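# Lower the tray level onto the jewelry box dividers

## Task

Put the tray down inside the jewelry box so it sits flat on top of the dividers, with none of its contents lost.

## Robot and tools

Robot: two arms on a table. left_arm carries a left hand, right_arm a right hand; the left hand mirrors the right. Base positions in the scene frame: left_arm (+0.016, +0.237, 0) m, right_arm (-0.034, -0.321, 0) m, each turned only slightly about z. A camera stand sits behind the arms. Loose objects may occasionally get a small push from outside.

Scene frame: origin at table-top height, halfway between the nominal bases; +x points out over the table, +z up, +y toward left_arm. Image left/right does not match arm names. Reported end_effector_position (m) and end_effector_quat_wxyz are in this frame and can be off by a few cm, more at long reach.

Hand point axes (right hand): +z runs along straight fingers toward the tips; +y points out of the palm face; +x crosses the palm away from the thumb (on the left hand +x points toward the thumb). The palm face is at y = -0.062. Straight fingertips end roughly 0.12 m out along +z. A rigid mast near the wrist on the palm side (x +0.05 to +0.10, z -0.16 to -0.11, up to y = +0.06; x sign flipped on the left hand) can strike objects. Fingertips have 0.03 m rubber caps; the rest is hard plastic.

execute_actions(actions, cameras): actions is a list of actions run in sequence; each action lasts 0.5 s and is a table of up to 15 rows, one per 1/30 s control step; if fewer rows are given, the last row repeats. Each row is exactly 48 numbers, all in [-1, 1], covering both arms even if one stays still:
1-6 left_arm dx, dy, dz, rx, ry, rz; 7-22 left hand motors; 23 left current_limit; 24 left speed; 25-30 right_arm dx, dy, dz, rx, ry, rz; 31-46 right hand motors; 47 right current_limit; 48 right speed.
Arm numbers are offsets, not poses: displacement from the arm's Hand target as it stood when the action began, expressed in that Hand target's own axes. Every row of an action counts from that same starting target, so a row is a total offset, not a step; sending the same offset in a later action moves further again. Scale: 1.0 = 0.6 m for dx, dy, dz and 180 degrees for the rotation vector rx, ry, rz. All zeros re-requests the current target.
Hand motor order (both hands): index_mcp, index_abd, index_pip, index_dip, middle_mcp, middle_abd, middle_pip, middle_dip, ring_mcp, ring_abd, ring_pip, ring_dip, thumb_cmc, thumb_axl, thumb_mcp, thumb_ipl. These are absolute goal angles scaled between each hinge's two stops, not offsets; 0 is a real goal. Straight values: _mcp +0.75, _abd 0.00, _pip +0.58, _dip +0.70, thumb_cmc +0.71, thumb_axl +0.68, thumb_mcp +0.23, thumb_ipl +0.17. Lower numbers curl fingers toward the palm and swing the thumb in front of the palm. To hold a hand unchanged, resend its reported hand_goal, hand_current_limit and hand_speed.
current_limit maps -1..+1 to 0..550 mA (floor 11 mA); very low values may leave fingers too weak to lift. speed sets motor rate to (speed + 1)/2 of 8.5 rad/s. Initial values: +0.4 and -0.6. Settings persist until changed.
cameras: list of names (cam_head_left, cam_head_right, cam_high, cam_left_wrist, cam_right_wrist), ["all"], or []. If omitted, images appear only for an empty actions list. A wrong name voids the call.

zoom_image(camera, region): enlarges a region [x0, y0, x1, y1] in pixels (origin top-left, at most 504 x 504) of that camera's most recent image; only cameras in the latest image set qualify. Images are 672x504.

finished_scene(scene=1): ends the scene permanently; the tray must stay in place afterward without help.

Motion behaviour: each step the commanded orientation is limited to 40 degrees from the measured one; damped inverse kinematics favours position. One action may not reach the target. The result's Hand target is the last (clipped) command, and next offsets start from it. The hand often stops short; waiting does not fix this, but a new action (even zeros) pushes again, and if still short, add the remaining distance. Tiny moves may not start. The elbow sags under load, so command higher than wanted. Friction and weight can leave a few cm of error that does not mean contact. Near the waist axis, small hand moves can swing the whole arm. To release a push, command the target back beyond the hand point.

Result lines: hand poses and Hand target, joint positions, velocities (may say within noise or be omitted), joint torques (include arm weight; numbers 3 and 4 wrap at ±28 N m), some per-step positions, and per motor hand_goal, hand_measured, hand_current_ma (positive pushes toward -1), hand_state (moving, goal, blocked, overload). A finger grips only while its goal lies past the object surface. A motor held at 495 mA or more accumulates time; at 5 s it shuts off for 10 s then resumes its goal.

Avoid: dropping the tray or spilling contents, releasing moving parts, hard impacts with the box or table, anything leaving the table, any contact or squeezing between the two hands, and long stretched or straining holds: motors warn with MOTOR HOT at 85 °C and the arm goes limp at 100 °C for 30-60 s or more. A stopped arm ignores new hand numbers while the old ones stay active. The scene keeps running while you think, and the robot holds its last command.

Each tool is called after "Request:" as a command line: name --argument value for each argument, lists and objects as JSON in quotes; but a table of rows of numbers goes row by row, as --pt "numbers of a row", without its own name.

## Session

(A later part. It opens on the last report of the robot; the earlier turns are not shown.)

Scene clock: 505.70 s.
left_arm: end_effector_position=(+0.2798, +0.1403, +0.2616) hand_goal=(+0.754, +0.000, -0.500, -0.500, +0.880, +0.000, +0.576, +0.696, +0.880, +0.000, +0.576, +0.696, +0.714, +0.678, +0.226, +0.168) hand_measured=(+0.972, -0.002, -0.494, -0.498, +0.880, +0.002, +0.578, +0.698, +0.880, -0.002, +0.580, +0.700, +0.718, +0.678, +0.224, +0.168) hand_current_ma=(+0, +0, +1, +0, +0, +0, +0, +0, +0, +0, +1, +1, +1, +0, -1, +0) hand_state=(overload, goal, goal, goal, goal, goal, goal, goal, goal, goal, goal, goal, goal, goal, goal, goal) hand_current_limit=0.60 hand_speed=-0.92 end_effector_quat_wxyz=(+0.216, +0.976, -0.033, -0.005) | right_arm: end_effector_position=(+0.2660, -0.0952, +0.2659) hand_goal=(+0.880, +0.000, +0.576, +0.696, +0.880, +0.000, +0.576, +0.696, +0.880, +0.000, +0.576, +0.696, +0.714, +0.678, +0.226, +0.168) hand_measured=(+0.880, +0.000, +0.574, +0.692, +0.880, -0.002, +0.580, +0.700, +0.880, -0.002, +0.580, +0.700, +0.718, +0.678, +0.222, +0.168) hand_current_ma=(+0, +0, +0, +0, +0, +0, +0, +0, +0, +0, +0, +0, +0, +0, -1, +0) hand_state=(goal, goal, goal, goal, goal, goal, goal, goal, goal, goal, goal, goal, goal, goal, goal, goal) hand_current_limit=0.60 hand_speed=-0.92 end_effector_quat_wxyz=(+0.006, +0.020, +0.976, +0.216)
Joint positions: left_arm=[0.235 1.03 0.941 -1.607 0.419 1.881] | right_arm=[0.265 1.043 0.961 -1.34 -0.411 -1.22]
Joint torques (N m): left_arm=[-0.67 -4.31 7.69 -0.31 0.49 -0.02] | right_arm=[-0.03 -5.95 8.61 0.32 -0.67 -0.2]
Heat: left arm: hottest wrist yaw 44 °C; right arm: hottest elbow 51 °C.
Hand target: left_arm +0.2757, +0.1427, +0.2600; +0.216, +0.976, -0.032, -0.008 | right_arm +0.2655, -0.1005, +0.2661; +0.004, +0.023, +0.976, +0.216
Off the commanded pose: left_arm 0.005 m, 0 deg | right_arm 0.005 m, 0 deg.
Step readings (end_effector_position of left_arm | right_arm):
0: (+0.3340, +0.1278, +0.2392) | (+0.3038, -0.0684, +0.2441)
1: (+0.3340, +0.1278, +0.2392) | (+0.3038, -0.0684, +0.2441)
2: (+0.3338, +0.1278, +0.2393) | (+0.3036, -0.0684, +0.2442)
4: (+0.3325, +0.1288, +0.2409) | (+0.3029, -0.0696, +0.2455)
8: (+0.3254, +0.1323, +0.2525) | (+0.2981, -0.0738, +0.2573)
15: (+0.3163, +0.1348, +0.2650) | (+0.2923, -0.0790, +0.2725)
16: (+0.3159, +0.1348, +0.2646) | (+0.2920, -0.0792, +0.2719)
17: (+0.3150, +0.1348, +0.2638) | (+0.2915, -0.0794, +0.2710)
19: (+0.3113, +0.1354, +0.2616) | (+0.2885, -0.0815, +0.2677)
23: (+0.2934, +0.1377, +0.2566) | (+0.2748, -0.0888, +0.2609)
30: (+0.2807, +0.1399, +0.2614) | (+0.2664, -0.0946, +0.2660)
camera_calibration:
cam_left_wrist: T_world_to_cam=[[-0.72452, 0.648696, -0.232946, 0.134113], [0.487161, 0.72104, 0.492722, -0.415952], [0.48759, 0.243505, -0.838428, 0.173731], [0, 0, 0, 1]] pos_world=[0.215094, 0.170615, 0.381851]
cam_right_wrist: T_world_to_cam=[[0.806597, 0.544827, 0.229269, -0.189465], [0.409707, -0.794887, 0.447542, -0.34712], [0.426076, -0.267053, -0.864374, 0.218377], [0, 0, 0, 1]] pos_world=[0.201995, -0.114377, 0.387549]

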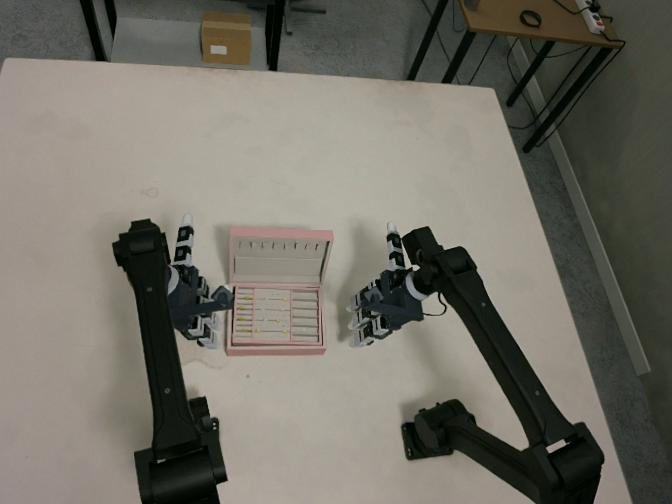

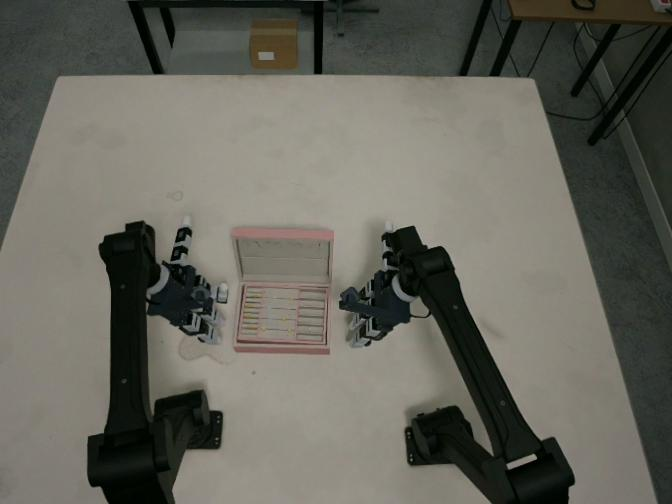

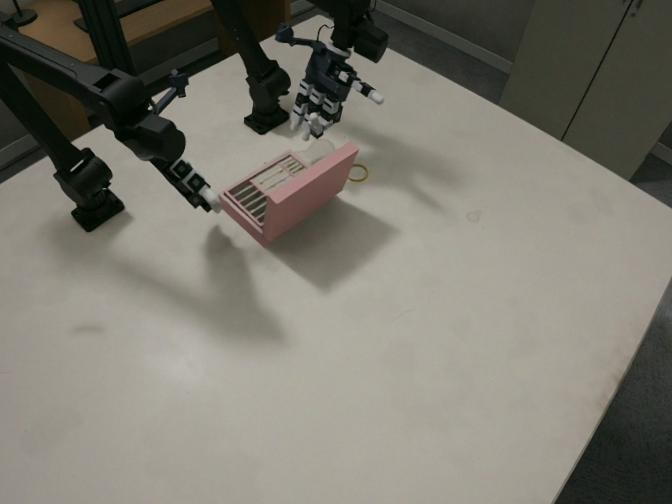

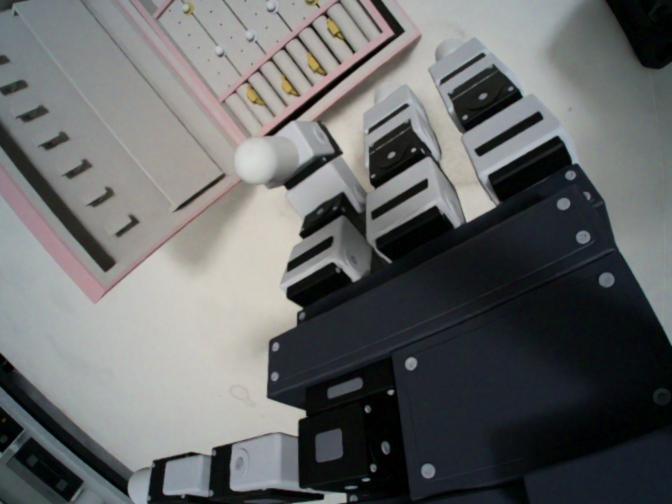

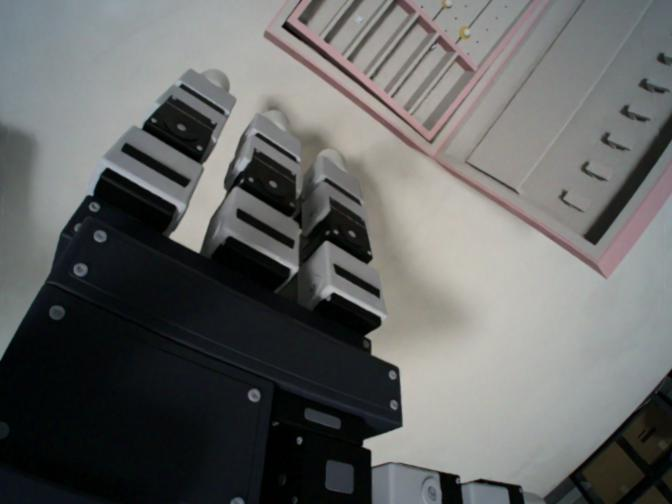

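Request:
zoom_image --camera "cam_left_wrist" --region '[360, 0, 440, 60]'

Request:
zoom_image --camera "cam_left_wrist" --region '[220, 80, 300, 140]'

Request:
zoom_image --camera "cam_high" --region '[210, 135, 310, 210]'

Request:
zoom_image --camera "cam_high" --region '[240, 190, 290, 245]'

Request:
zoom_image --camera "cam_right_wrist" --region '[260, 0, 500, 180]'

Scaled by 6.300 from the camera's 672x504 image, which has a finer 960x720 frame.

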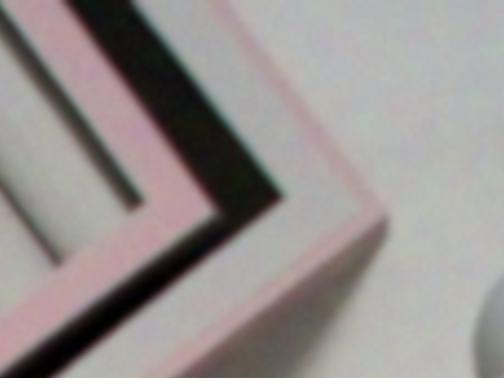

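Scaled by 6.300 from the camera's 672x504 image, which has a finer 960x720 frame.

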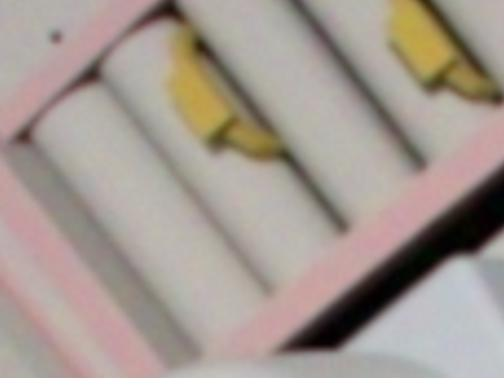

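Scaled by 5.040 from the camera's 672x504 image, which has a finer 960x720 frame.

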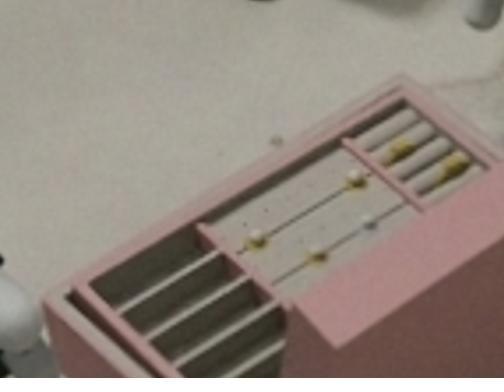

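Scaled by 9.164 from the camera's 672x504 image, which has a finer 960x720 frame.

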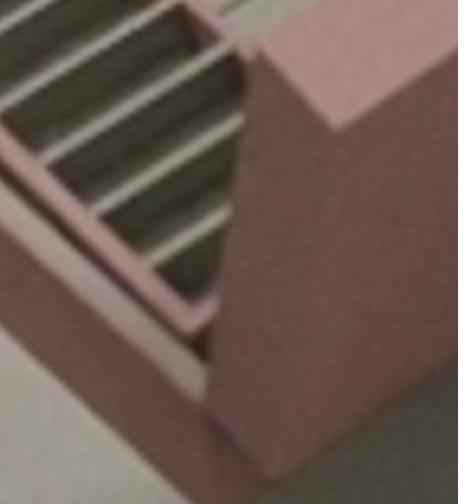

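Scaled by 2.100 from the camera's 672x504 image, which has a finer 960x720 frame.

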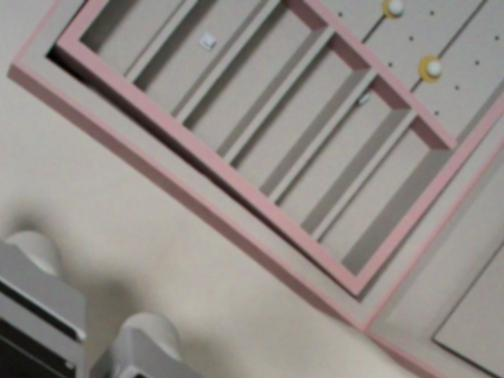

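Request:
zoom_image --camera "cam_high" --region '[270, 143, 310, 173]'

Request:
zoom_image --camera "cam_high" --region '[212, 180, 252, 210]'

Request:
zoom_image --camera "cam_high" --region '[240, 200, 280, 230]'

Request:
zoom_image --camera "cam_right_wrist" --region '[260, 0, 340, 60]'

Request:
zoom_image --camera "cam_right_wrist" --region '[380, 90, 460, 150]'

Scaled by 12.600 from the camera's 672x504 image, which has a finer 960x720 frame.

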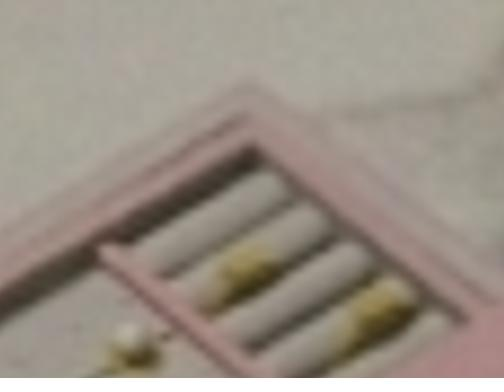

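Scaled by 12.600 from the camera's 672x504 image, which has a finer 960x720 frame.

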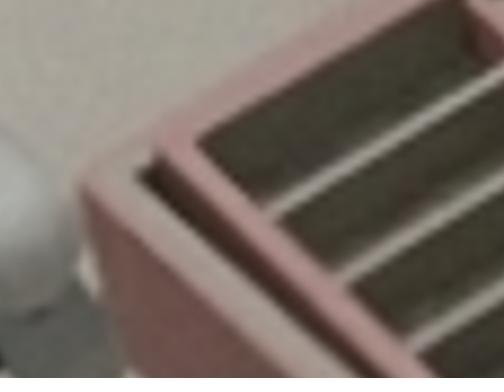

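Scaled by 12.600 from the camera's 672x504 image, which has a finer 960x720 frame.

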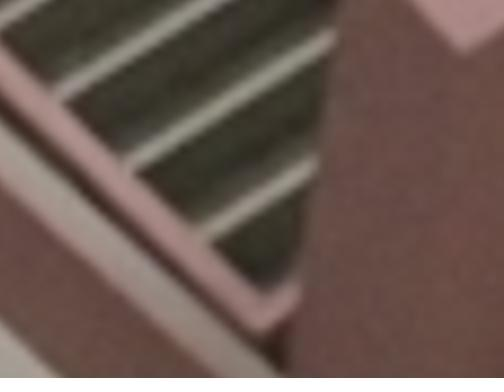

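Scaled by 6.300 from the camera's 672x504 image, which has a finer 960x720 frame.

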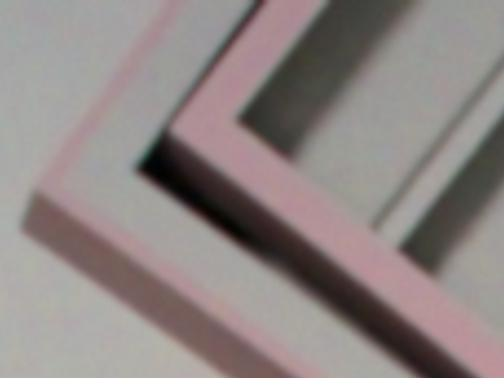

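Scaled by 6.300 from the camera's 672x504 image, which has a finer 960x720 frame.

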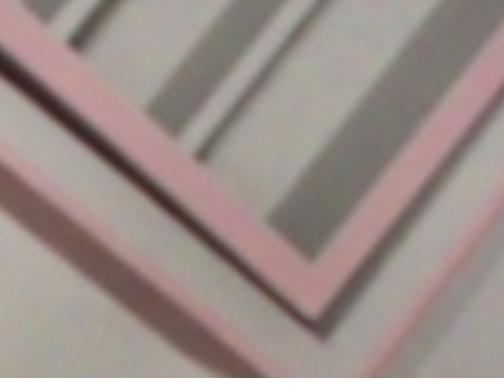

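Request:
zoom_image --camera "cam_head_right" --region '[305, 330, 333, 351]'

Request:
zoom_image --camera "cam_head_left" --region '[303, 332, 331, 353]'

Request:
zoom_image --camera "cam_head_right" --region '[230, 330, 258, 351]'

Request:
zoom_image --camera "cam_head_left" --region '[224, 332, 252, 353]'

Request:
zoom_image --camera "cam_head_right" --region '[225, 265, 345, 360]'

Scaled by 18.000 from the camera's 672x504 image, which has a finer 960x720 frame.

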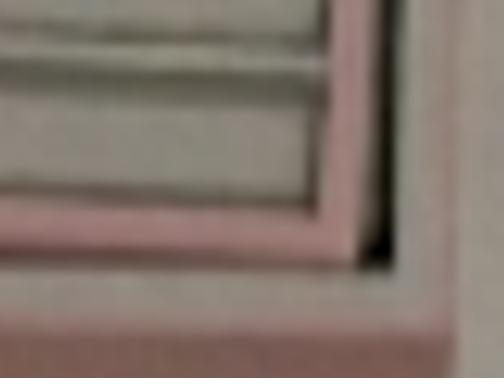

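Scaled by 18.000 from the camera's 672x504 image, which has a finer 960x720 frame.

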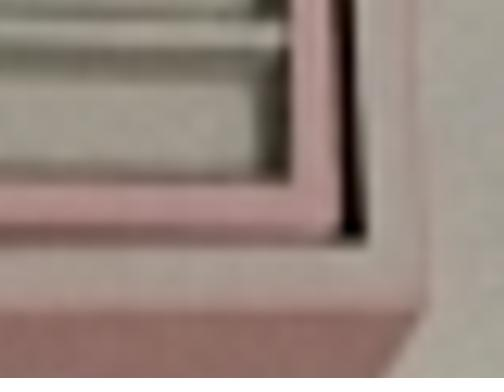

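Scaled by 18.000 from the camera's 672x504 image, which has a finer 960x720 frame.

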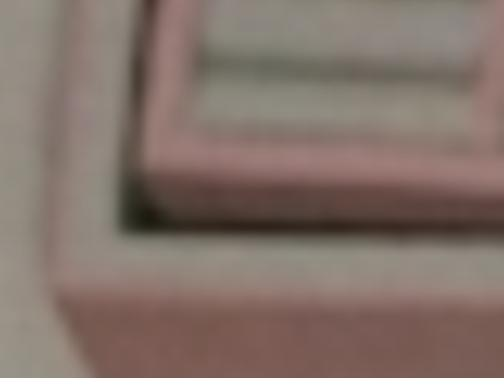

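Scaled by 18.000 from the camera's 672x504 image, which has a finer 960x720 frame.

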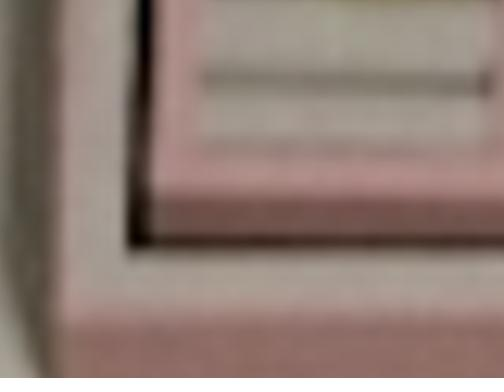

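Scaled by 4.200 from the camera's 672x504 image, which has a finer 960x720 frame.

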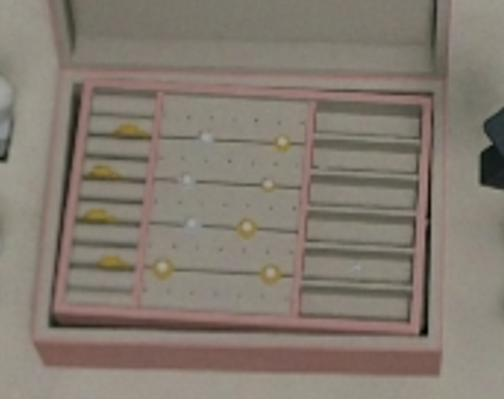

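Request:
zoom_image --camera "cam_right_wrist" --region '[280, 15, 360, 75]'

Request:
zoom_image --camera "cam_right_wrist" --region '[330, 50, 410, 110]'

Request:
zoom_image --camera "cam_left_wrist" --region '[300, 30, 380, 90]'

Request:
zoom_image --camera "cam_high" --region '[220, 185, 290, 240]'

Scaled by 6.300 from the camera's 672x504 image, which has a finer 960x720 frame.

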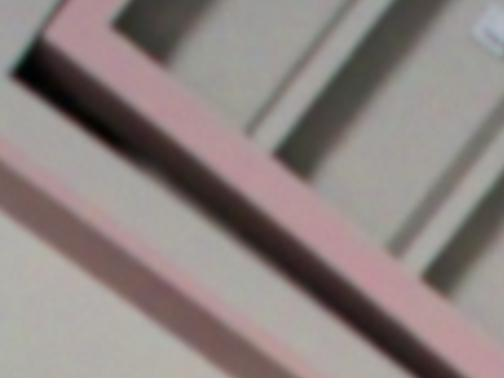

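Scaled by 6.300 from the camera's 672x504 image, which has a finer 960x720 frame.

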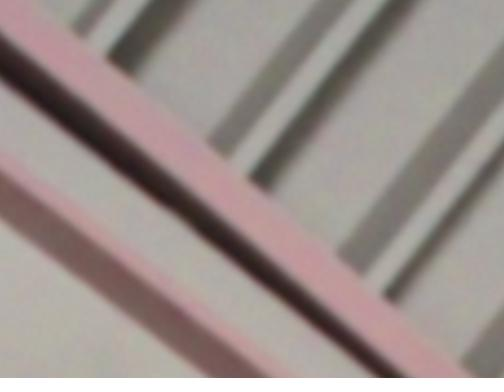

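Scaled by 6.300 from the camera's 672x504 image, which has a finer 960x720 frame.

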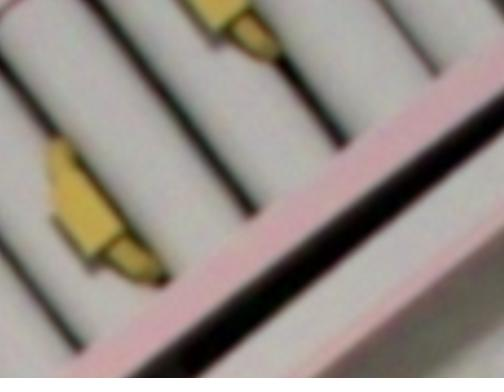

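Scaled by 7.200 from the camera's 672x504 image, which has a finer 960x720 frame.

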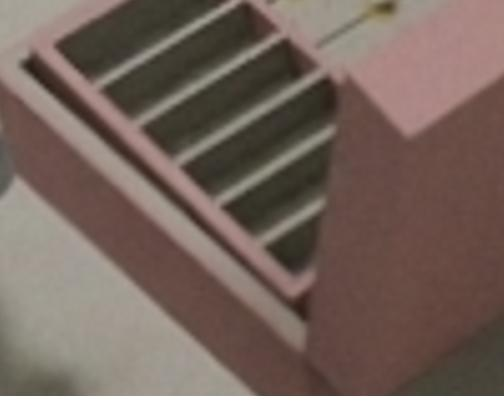

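Request:
zoom_image --camera "cam_high" --region '[280, 145, 300, 160]'

Request:
zoom_image --camera "cam_high" --region '[214, 187, 234, 202]'

Request:
zoom_image --camera "cam_high" --region '[244, 163, 264, 178]'

Scaled by 25.200 from the camera's 672x504 image, which has a finer 960x720 frame.

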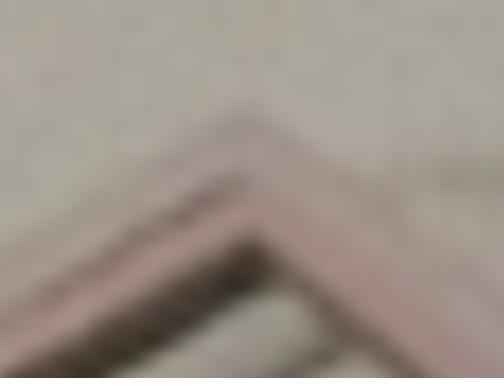

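Scaled by 25.200 from the camera's 672x504 image, which has a finer 960x720 frame.

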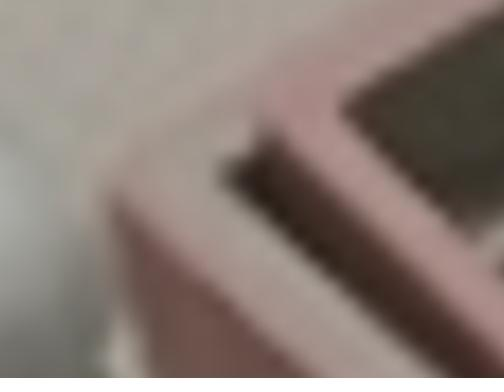

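Scaled by 25.200 from the camera's 672x504 image, which has a finer 960x720 frame.

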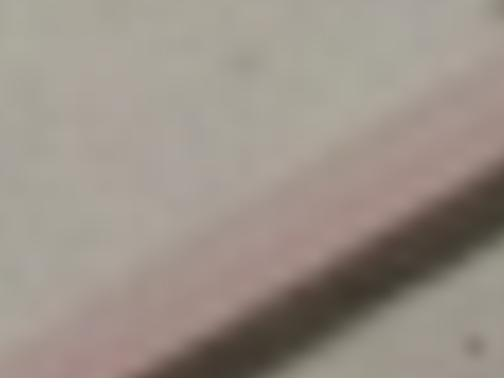

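Request:
execute_actions --actions '[[[0,0,0,0,0,0,0.754,0,-0.5,-0.5,0.88,0,0.576,0.696,0.88,0,0.576,0.696,0.714,0.678,0.226,0.168,0.6,-0.92,0.02,-0.0008,-0.0004,0,0,0,0.75,0,0.576,0.696,0.88,0,0.576,0.696,0.88,0,0.576,0.696,0.714,0.678,0.226,0.168,0.4,-0.9],[0,0,0,0,0,0,0.754,0,-0.5,-0.5,0.88,0,0.576,0.696,0.88,0,0.576,0.696,0.714,0.678,0.226,0.168,0.6,-0.92,0.045,-0.0018,-0.0008,0,0,0,0.75,0,0.576,0.696,0.88,0,0.576,0.696,0.88,0,0.576,0.696,0.714,0.678,0.226,0.168,0.4,-0.9],[0,0,0,0,0,0,0.754,0,-0.5,-0.5,0.88,0,0.576,0.696,0.88,0,0.576,0.696,0.714,0.678,0.226,0.168,0.6,-0.92,0.07,-0.0028,-0.0013,0,0,0,0.75,0,0.576,0.696,0.88,0,0.576,0.696,0.88,0,0.576,0.696,0.714,0.678,0.226,0.168,0.4,-0.9],[0,0,0,0,0,0,0.754,0,-0.5,-0.5,0.88,0,0.576,0.696,0.88,0,0.576,0.696,0.714,0.678,0.226,0.168,0.6,-0.92,0.09,-0.0036,-0.0017,0,0,0,0.75,0,0.576,0.696,0.88,0,0.576,0.696,0.88,0,0.576,0.696,0.714,0.678,0.226,0.168,0.4,-0.9]],[[0,0,0,0,0,0,0.754,0,-0.5,-0.5,0.88,0,0.576,0.696,0.88,0,0.576,0.696,0.714,0.678,0.226,0.168,0.6,-0.92,0.02,-0.0008,-0.0004,0,0,0,0.75,0,0.576,0.696,0.88,0,0.576,0.696,0.88,0,0.576,0.696,0.714,0.678,0.226,0.168,0.4,-0.9],[0,0,0,0,0,0,0.754,0,-0.5,-0.5,0.88,0,0.576,0.696,0.88,0,0.576,0.696,0.714,0.678,0.226,0.168,0.6,-0.92,0.045,-0.0018,-0.0008,0,0,0,0.75,0,0.576,0.696,0.88,0,0.576,0.696,0.88,0,0.576,0.696,0.714,0.678,0.226,0.168,0.4,-0.9],[0,0,0,0,0,0,0.754,0,-0.5,-0.5,0.88,0,0.576,0.696,0.88,0,0.576,0.696,0.714,0.678,0.226,0.168,0.6,-0.92,0.07,-0.0028,-0.0013,0,0,0,0.75,0,0.576,0.696,0.88,0,0.576,0.696,0.88,0,0.576,0.696,0.714,0.678,0.226,0.168,0.4,-0.9],[0,0,0,0,0,0,0.754,0,-0.5,-0.5,0.88,0,0.576,0.696,0.88,0,0.576,0.696,0.714,0.678,0.226,0.168,0.6,-0.92,0.09,-0.0036,-0.0017,0,0,0,0.75,0,0.576,0.696,0.88,0,0.576,0.696,0.88,0,0.576,0.696,0.714,0.678,0.226,0.168,0.4,-0.9]],[[0,0,0,0,0,0,0.754,0,-0.5,-0.5,0.88,0,0.576,0.696,0.88,0,0.576,0.696,0.714,0.678,0.226,0.168,0.6,-0.92,0.0014,0.0275,0.0128,0,0,0,0.75,0,0.576,0.696,0.88,0,0.576,0.696,0.88,0,0.576,0.696,0.714,0.678,0.226,0.168,0.4,-0.9],[0,0,0,0,0,0,0.754,0,-0.5,-0.5,0.88,0,0.576,0.696,0.88,0,0.576,0.696,0.714,0.678,0.226,0.168,0.6,-0.92,0.0028,0.0551,0.0256,0,0,0,0.75,0,0.576,0.696,0.88,0,0.576,0.696,0.88,0,0.576,0.696,0.714,0.678,0.226,0.168,0.4,-0.9],[0,0,0,0,0,0,0.754,0,-0.5,-0.5,0.88,0,0.576,0.696,0.88,0,0.576,0.696,0.714,0.678,0.226,0.168,0.6,-0.92,0.0041,0.0826,0.0385,0,0,0,0.75,0,0.576,0.696,0.88,0,0.576,0.696,0.88,0,0.576,0.696,0.714,0.678,0.226,0.168,0.4,-0.9],[0,0,0,0,0,0,0.754,0,-0.5,-0.5,0.88,0,0.576,0.696,0.88,0,0.576,0.696,0.714,0.678,0.226,0.168,0.6,-0.92,0.0055,0.1102,0.0513,0,0,0,0.75,0,0.576,0.696,0.88,0,0.576,0.696,0.88,0,0.576,0.696,0.714,0.678,0.226,0.168,0.4,-0.9]]]' --cameras '["all"]'

Scene clock: 534.73 s.
left_arm: end_effector_position=(+0.2797, +0.1404, +0.2616) hand_goal=(+0.754, +0.000, -0.500, -0.500, +0.880, +0.000, +0.576, +0.696, +0.880, +0.000, +0.576, +0.696, +0.714, +0.678, +0.226, +0.168) hand_measured=(+0.972, -0.002, -0.494, -0.498, +0.880, +0.002, +0.578, +0.698, +0.880, -0.002, +0.580, +0.700, +0.718, +0.678, +0.224, +0.168) hand_current_ma=(+0, +0, +1, +0, +0, +0, +0, +0, +0, +0, +1, +1, +1, +0, -1, +0) hand_state=(overload, goal, goal, goal, goal, goal, goal, goal, goal, goal, goal, goal, goal, goal, goal, goal) hand_current_limit=0.60 hand_speed=-0.92 end_effector_quat_wxyz=(+0.216, +0.976, -0.033, -0.005) | right_arm: end_effector_position=(+0.1522, -0.0374, +0.2508) hand_goal=(+0.750, +0.000, +0.576, +0.696, +0.880, +0.000, +0.576, +0.696, +0.880, +0.000, +0.576, +0.696, +0.714, +0.678, +0.226, +0.168) hand_measured=(+0.754, +0.000, +0.574, +0.694, +0.882, -0.002, +0.578, +0.700, +0.880, -0.002, +0.580, +0.700, +0.718, +0.678, +0.222, +0.168) hand_current_ma=(+0, +0, +0, +0, +0, +0, +0, +0, +0, +0, +0, +0, +0, +0, -1, +0) hand_state=(goal, goal, goal, goal, goal, goal, goal, goal, goal, goal, goal, goal, goal, goal, goal, goal) hand_current_limit=0.40 hand_speed=-0.90 end_effector_quat_wxyz=(-0.009, +0.025, +0.978, +0.207)
Joint positions: left_arm=[0.236 1.03 0.941 -1.607 0.419 1.882] | right_arm=[0.696 0.807 0.797 -1.285 -0.317 -0.765]
Joint torques (N m): left_arm=[-0.38 -4.42 7.62 -0.21 0.44 -0.03] | right_arm=[2.78 -2.32 11.32 1.78 -0.24 0.06]
Heat: left arm: hottest wrist yaw 42 °C; right arm: hottest elbow 49 °C.
Hand target: left_arm +0.2757, +0.1427, +0.2600; +0.216, +0.976, -0.032, -0.008 | right_arm +0.1575, -0.0272, +0.2663; +0.004, +0.022, +0.976, +0.216
Off the commanded pose: left_arm 0.005 m, 0 deg | right_arm 0.019 m, 2 deg.
Step readings (end_effector_position of left_arm | right_arm):
0: (+0.2798, +0.1403, +0.2616) | (+0.2659, -0.0951, +0.2659)
1: (+0.2798, +0.1403, +0.2616) | (+0.2659, -0.0951, +0.2659)
2: (+0.2797, +0.1403, +0.2616) | (+0.2655, -0.0953, +0.2657)
4: (+0.2798, +0.1404, +0.2616) | (+0.2614, -0.0965, +0.2643)
8: (+0.2798, +0.1404, +0.2616) | (+0.2352, -0.1020, +0.2604)
15: (+0.2797, +0.1404, +0.2616) | (+0.2158, -0.1024, +0.2695)
16: (+0.2797, +0.1404, +0.2616) | (+0.2158, -0.1025, +0.2694)
17: (+0.2797, +0.1404, +0.2616) | (+0.2154, -0.1025, +0.2687)
19: (+0.2797, +0.1404, +0.2616) | (+0.2110, -0.1025, +0.2664)
23: (+0.2797, +0.1404, +0.2616) | (+0.1808, -0.1015, +0.2618)
30: (+0.2797, +0.1404, +0.2616) | (+0.1610, -0.1016, +0.2691)
31: (+0.2797, +0.1404, +0.2616) | (+0.1611, -0.1016, +0.2690)
32: (+0.2797, +0.1404, +0.2616) | (+0.1606, -0.1007, +0.2685)
34: (+0.2797, +0.1404, +0.2616) | (+0.1588, -0.0947, +0.2666)
38: (+0.2797, +0.1404, +0.2616) | (+0.1433, -0.0604, +0.2634)
45: (+0.2797, +0.1404, +0.2616) | (+0.1461, -0.0380, +0.2515)
camera_calibration:
cam_left_wrist: T_world_to_cam=[[-0.723956, 0.649196, -0.233307, 0.133905], [0.487384, 0.720689, 0.493016, -0.416076], [0.488206, 0.243212, -0.838155, 0.173567], [0, 0, 0, 1]] pos_world=[0.214993, 0.170717, 0.381849]
cam_right_wrist: T_world_to_cam=[[0.815286, 0.54591, 0.193109, -0.117949], [0.421126, -0.787877, 0.449336, -0.249836], [0.397443, -0.285014, -0.872242, 0.274883], [0, 0, 0, 1]] pos_world=[0.0921244, -0.0541055, 0.374802]

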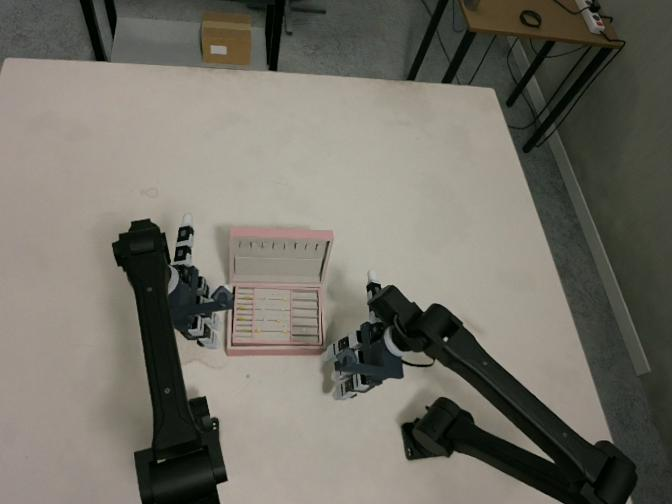

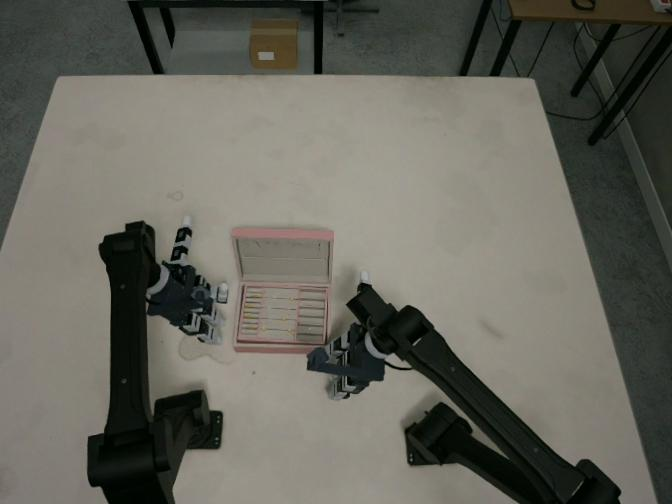

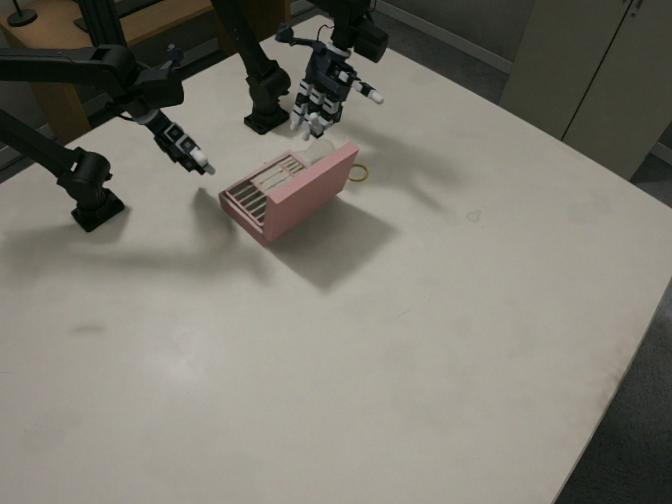

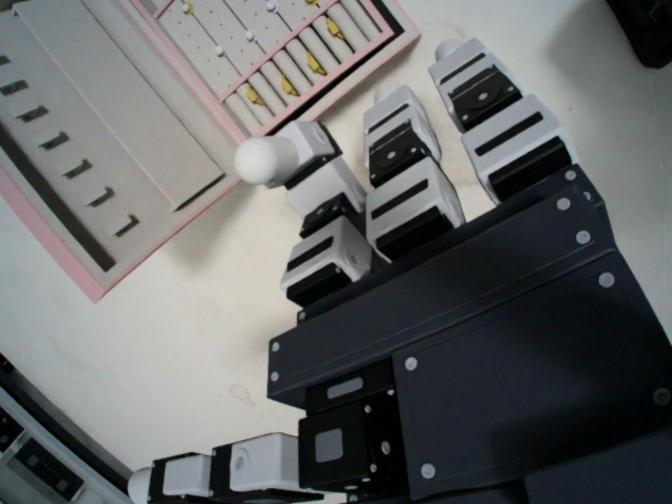

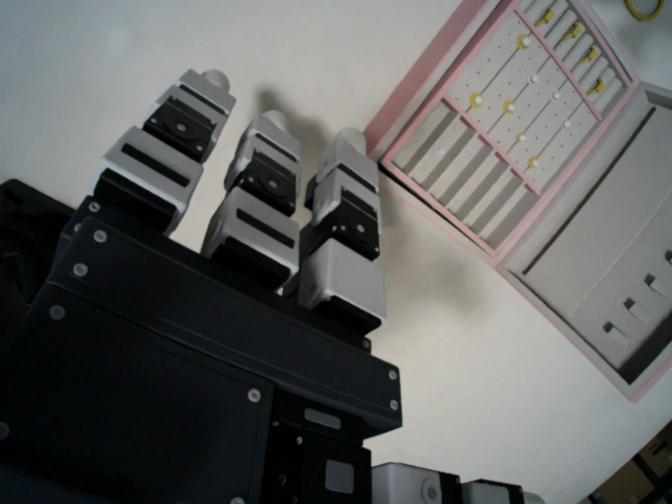

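Request:
zoom_image --camera "cam_right_wrist" --region '[360, 120, 440, 180]'

Request:
zoom_image --camera "cam_right_wrist" --region '[450, 0, 530, 60]'

Request:
zoom_image --camera "cam_right_wrist" --region '[360, 0, 620, 195]'

Request:
zoom_image --camera "cam_right_wrist" --region '[460, 210, 540, 270]'

Scaled by 6.300 from the camera's 672x504 image, which has a finer 960x720 frame.

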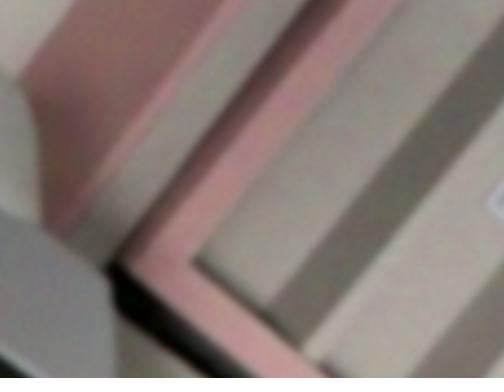

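Scaled by 6.300 from the camera's 672x504 image, which has a finer 960x720 frame.

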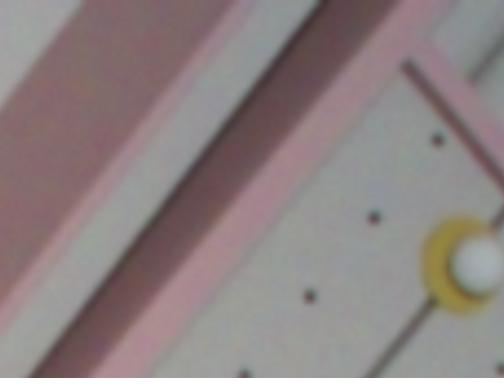

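Scaled by 1.938 from the camera's 672x504 image, which has a finer 960x720 frame.

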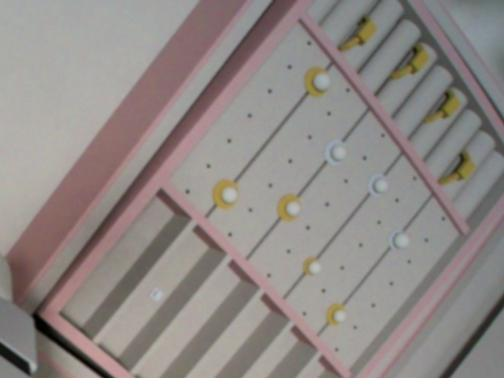

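Scaled by 6.300 from the camera's 672x504 image, which has a finer 960x720 frame.

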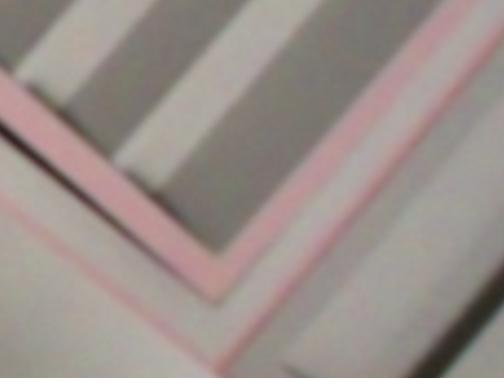

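Request:
zoom_image --camera "cam_right_wrist" --region '[372, 138, 402, 168]'

Request:
zoom_image --camera "cam_right_wrist" --region '[400, 100, 430, 130]'

Request:
zoom_image --camera "cam_right_wrist" --region '[440, 50, 470, 80]'

Request:
zoom_image --camera "cam_right_wrist" --region '[490, 0, 520, 30]'

Scaled by 16.800 from the camera's 672x504 image, which has a finer 960x720 frame.

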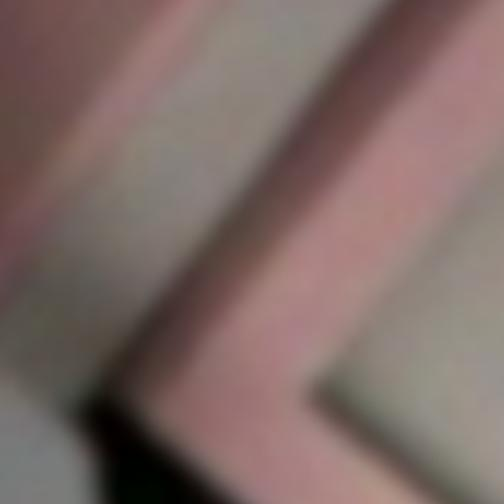

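Scaled by 16.800 from the camera's 672x504 image, which has a finer 960x720 frame.

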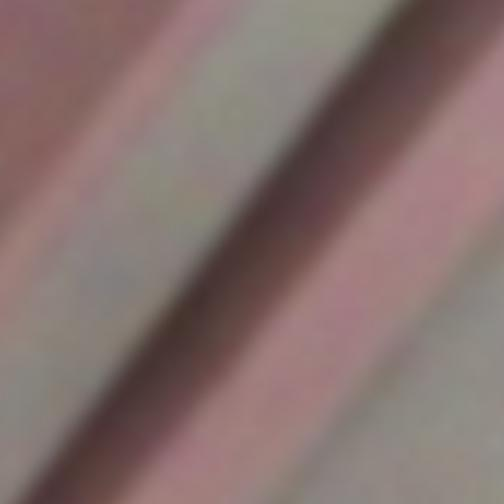

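Scaled by 16.800 from the camera's 672x504 image, which has a finer 960x720 frame.

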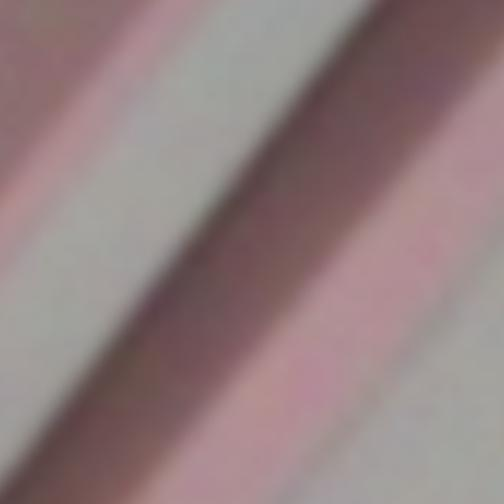

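Scaled by 16.800 from the camera's 672x504 image, which has a finer 960x720 frame.

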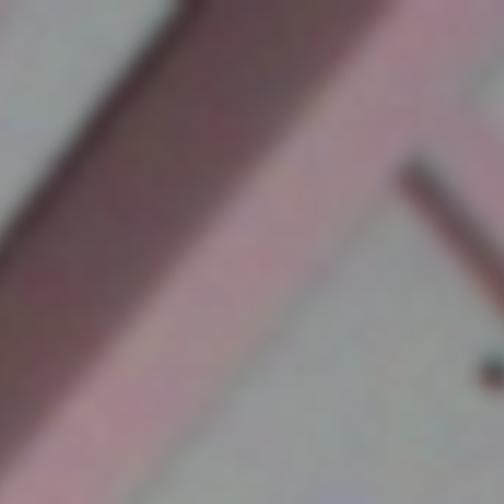

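Request:
execute_actions --actions '[[[0,0,0,0,0,0,0.754,0,-0.5,-0.5,0.88,0,0.576,0.696,0.88,0,0.576,0.696,0.714,0.678,0.226,0.168,0.6,-0.92,-0.02,-0.003,0.002,0,0,0,0.75,0,0.576,0.696,0.95,0,0.576,0.696,0.95,0,0.576,0.696,0.714,0.678,0.226,0.168,0.4,-0.9],[0,0,0,0,0,0,0.754,0,-0.5,-0.5,0.88,0,0.576,0.696,0.88,0,0.576,0.696,0.714,0.678,0.226,0.168,0.6,-0.92,-0.05,-0.007,0.005,0,0,0,0.75,0,0.576,0.696,0.95,0,0.576,0.696,0.95,0,0.576,0.696,0.714,0.678,0.226,0.168,0.4,-0.9],[0,0,0,0,0,0,0.754,0,-0.5,-0.5,0.88,0,0.576,0.696,0.88,0,0.576,0.696,0.714,0.678,0.226,0.168,0.6,-0.92,-0.08,-0.012,0.009,0,0,0,0.75,0,0.576,0.696,0.95,0,0.576,0.696,0.95,0,0.576,0.696,0.714,0.678,0.226,0.168,0.4,-0.9],[0,0,0,0,0,0,0.754,0,-0.5,-0.5,0.88,0,0.576,0.696,0.88,0,0.576,0.696,0.714,0.678,0.226,0.168,0.6,-0.92,-0.1147,-0.0167,0.0125,0,0,0,0.75,0,0.576,0.696,0.95,0,0.576,0.696,0.95,0,0.576,0.696,0.714,0.678,0.226,0.168,0.4,-0.9]]]' --cameras '["cam_head_left","cam_high","cam_right_wrist"]'

Request:
zoom_image --camera "cam_head_left" --region '[280, 280, 400, 375]'

Request:
zoom_image --camera "cam_high" --region '[180, 130, 300, 225]'

Scene clock: 549.60 s.
left_arm: end_effector_position=(+0.2797, +0.1404, +0.2616) hand_goal=(+0.754, +0.000, -0.500, -0.500, +0.880, +0.000, +0.576, +0.696, +0.880, +0.000, +0.576, +0.696, +0.714, +0.678, +0.226, +0.168) hand_measured=(+0.972, -0.002, -0.494, -0.498, +0.880, +0.002, +0.578, +0.698, +0.880, -0.002, +0.580, +0.700, +0.718, +0.678, +0.224, +0.168) hand_current_ma=(+0, +0, +1, +0, +0, +0, +0, +0, +0, +0, +1, +1, +1, +0, -1, +0) hand_state=(overload, goal, goal, goal, goal, goal, goal, goal, goal, goal, goal, goal, goal, goal, goal, goal) hand_current_limit=0.60 hand_speed=-0.92 end_effector_quat_wxyz=(+0.216, +0.976, -0.033, -0.005) | right_arm: end_effector_position=(+0.2119, -0.0438, +0.2331) hand_goal=(+0.750, +0.000, +0.576, +0.696, +0.950, +0.000, +0.576, +0.696, +0.950, +0.000, +0.576, +0.696, +0.714, +0.678, +0.226, +0.168) hand_measured=(+0.754, +0.000, +0.574, +0.694, +0.948, -0.002, +0.578, +0.700, +0.948, -0.002, +0.578, +0.700, +0.718, +0.678, +0.222, +0.168) hand_current_ma=(+0, +0, +0, +0, +0, +0, +0, +0, +0, +0, +0, +0, +0, +0, -1, +0) hand_state=(goal, goal, goal, goal, goal, goal, goal, goal, goal, goal, goal, goal, goal, goal, goal, goal) hand_current_limit=0.40 hand_speed=-0.90 end_effector_quat_wxyz=(-0.016, +0.031, +0.979, +0.201)
Joint positions: left_arm=[0.236 1.03 0.941 -1.607 0.419 1.882] | right_arm=[0.527 0.971 0.843 -1.242 -0.357 -0.931]
Joint torques (N m): left_arm=[0.21 -4.84 7.72 -0.1 0.48 0.03] | right_arm=[0.79 -4.13 12.07 1.46 -0.58 -0.2]
Heat: left arm: hottest elbow 41 °C; right arm: hottest elbow 48 °C.
Hand target: left_arm +0.2757, +0.1427, +0.2600; +0.216, +0.976, -0.032, -0.008 | right_arm +0.2259, -0.0362, +0.2554; +0.005, +0.022, +0.976, +0.216
Off the commanded pose: left_arm 0.005 m, 0 deg | right_arm 0.027 m, 3 deg.
Step readings (end_effector_position of left_arm | right_arm):
0: (+0.2797, +0.1404, +0.2616) | (+0.1522, -0.0375, +0.2507)
1: (+0.2797, +0.1404, +0.2616) | (+0.1522, -0.0375, +0.2507)
2: (+0.2797, +0.1404, +0.2616) | (+0.1524, -0.0373, +0.2506)
4: (+0.2797, +0.1404, +0.2616) | (+0.1553, -0.0366, +0.2490)
8: (+0.2797, +0.1404, +0.2616) | (+0.1877, -0.0440, +0.2379)
15: (+0.2797, +0.1404, +0.2616) | (+0.2121, -0.0463, +0.2271)
camera_calibration:
cam_right_wrist: T_world_to_cam=[[0.822659, 0.5413, 0.173856, -0.157012], [0.422488, -0.786675, 0.450163, -0.272495], [0.380441, -0.296878, -0.875858, 0.237835], [0, 0, 0, 1]] pos_world=[0.153811, -0.0587665, 0.358274]
Images, in order (width x height): cam_head_left 672x504, cam_high 672x504, cam_right_wrist 672x504.

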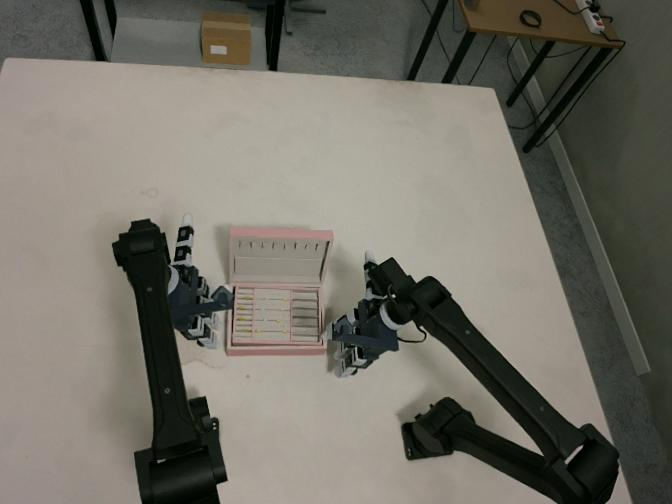

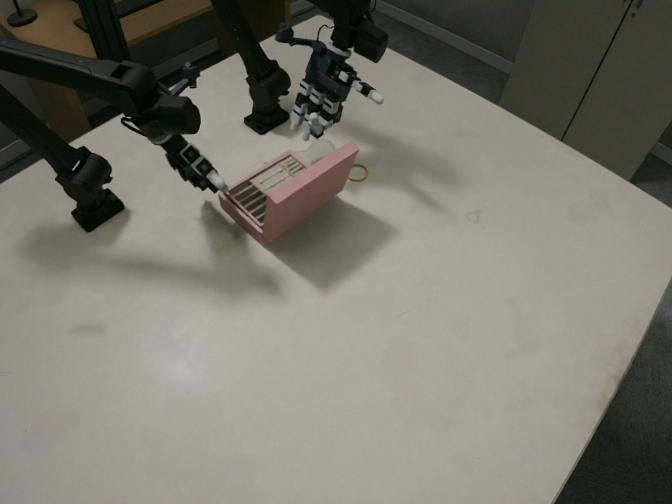

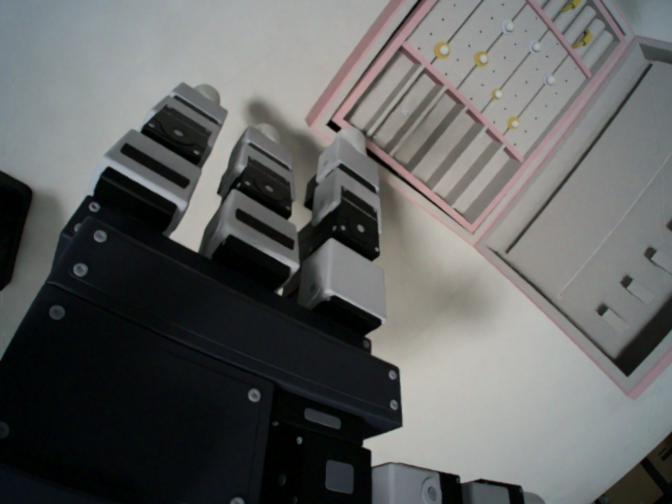

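Scaled by 4.200 from the camera's 672x504 image, which has a finer 960x720 frame.

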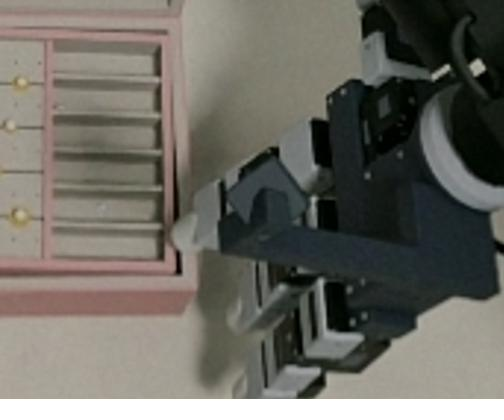

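Scaled by 4.200 from the camera's 672x504 image, which has a finer 960x720 frame.

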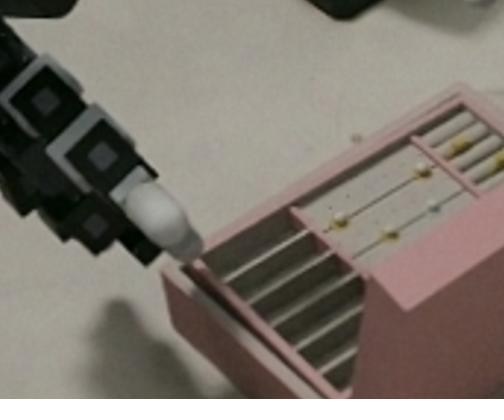

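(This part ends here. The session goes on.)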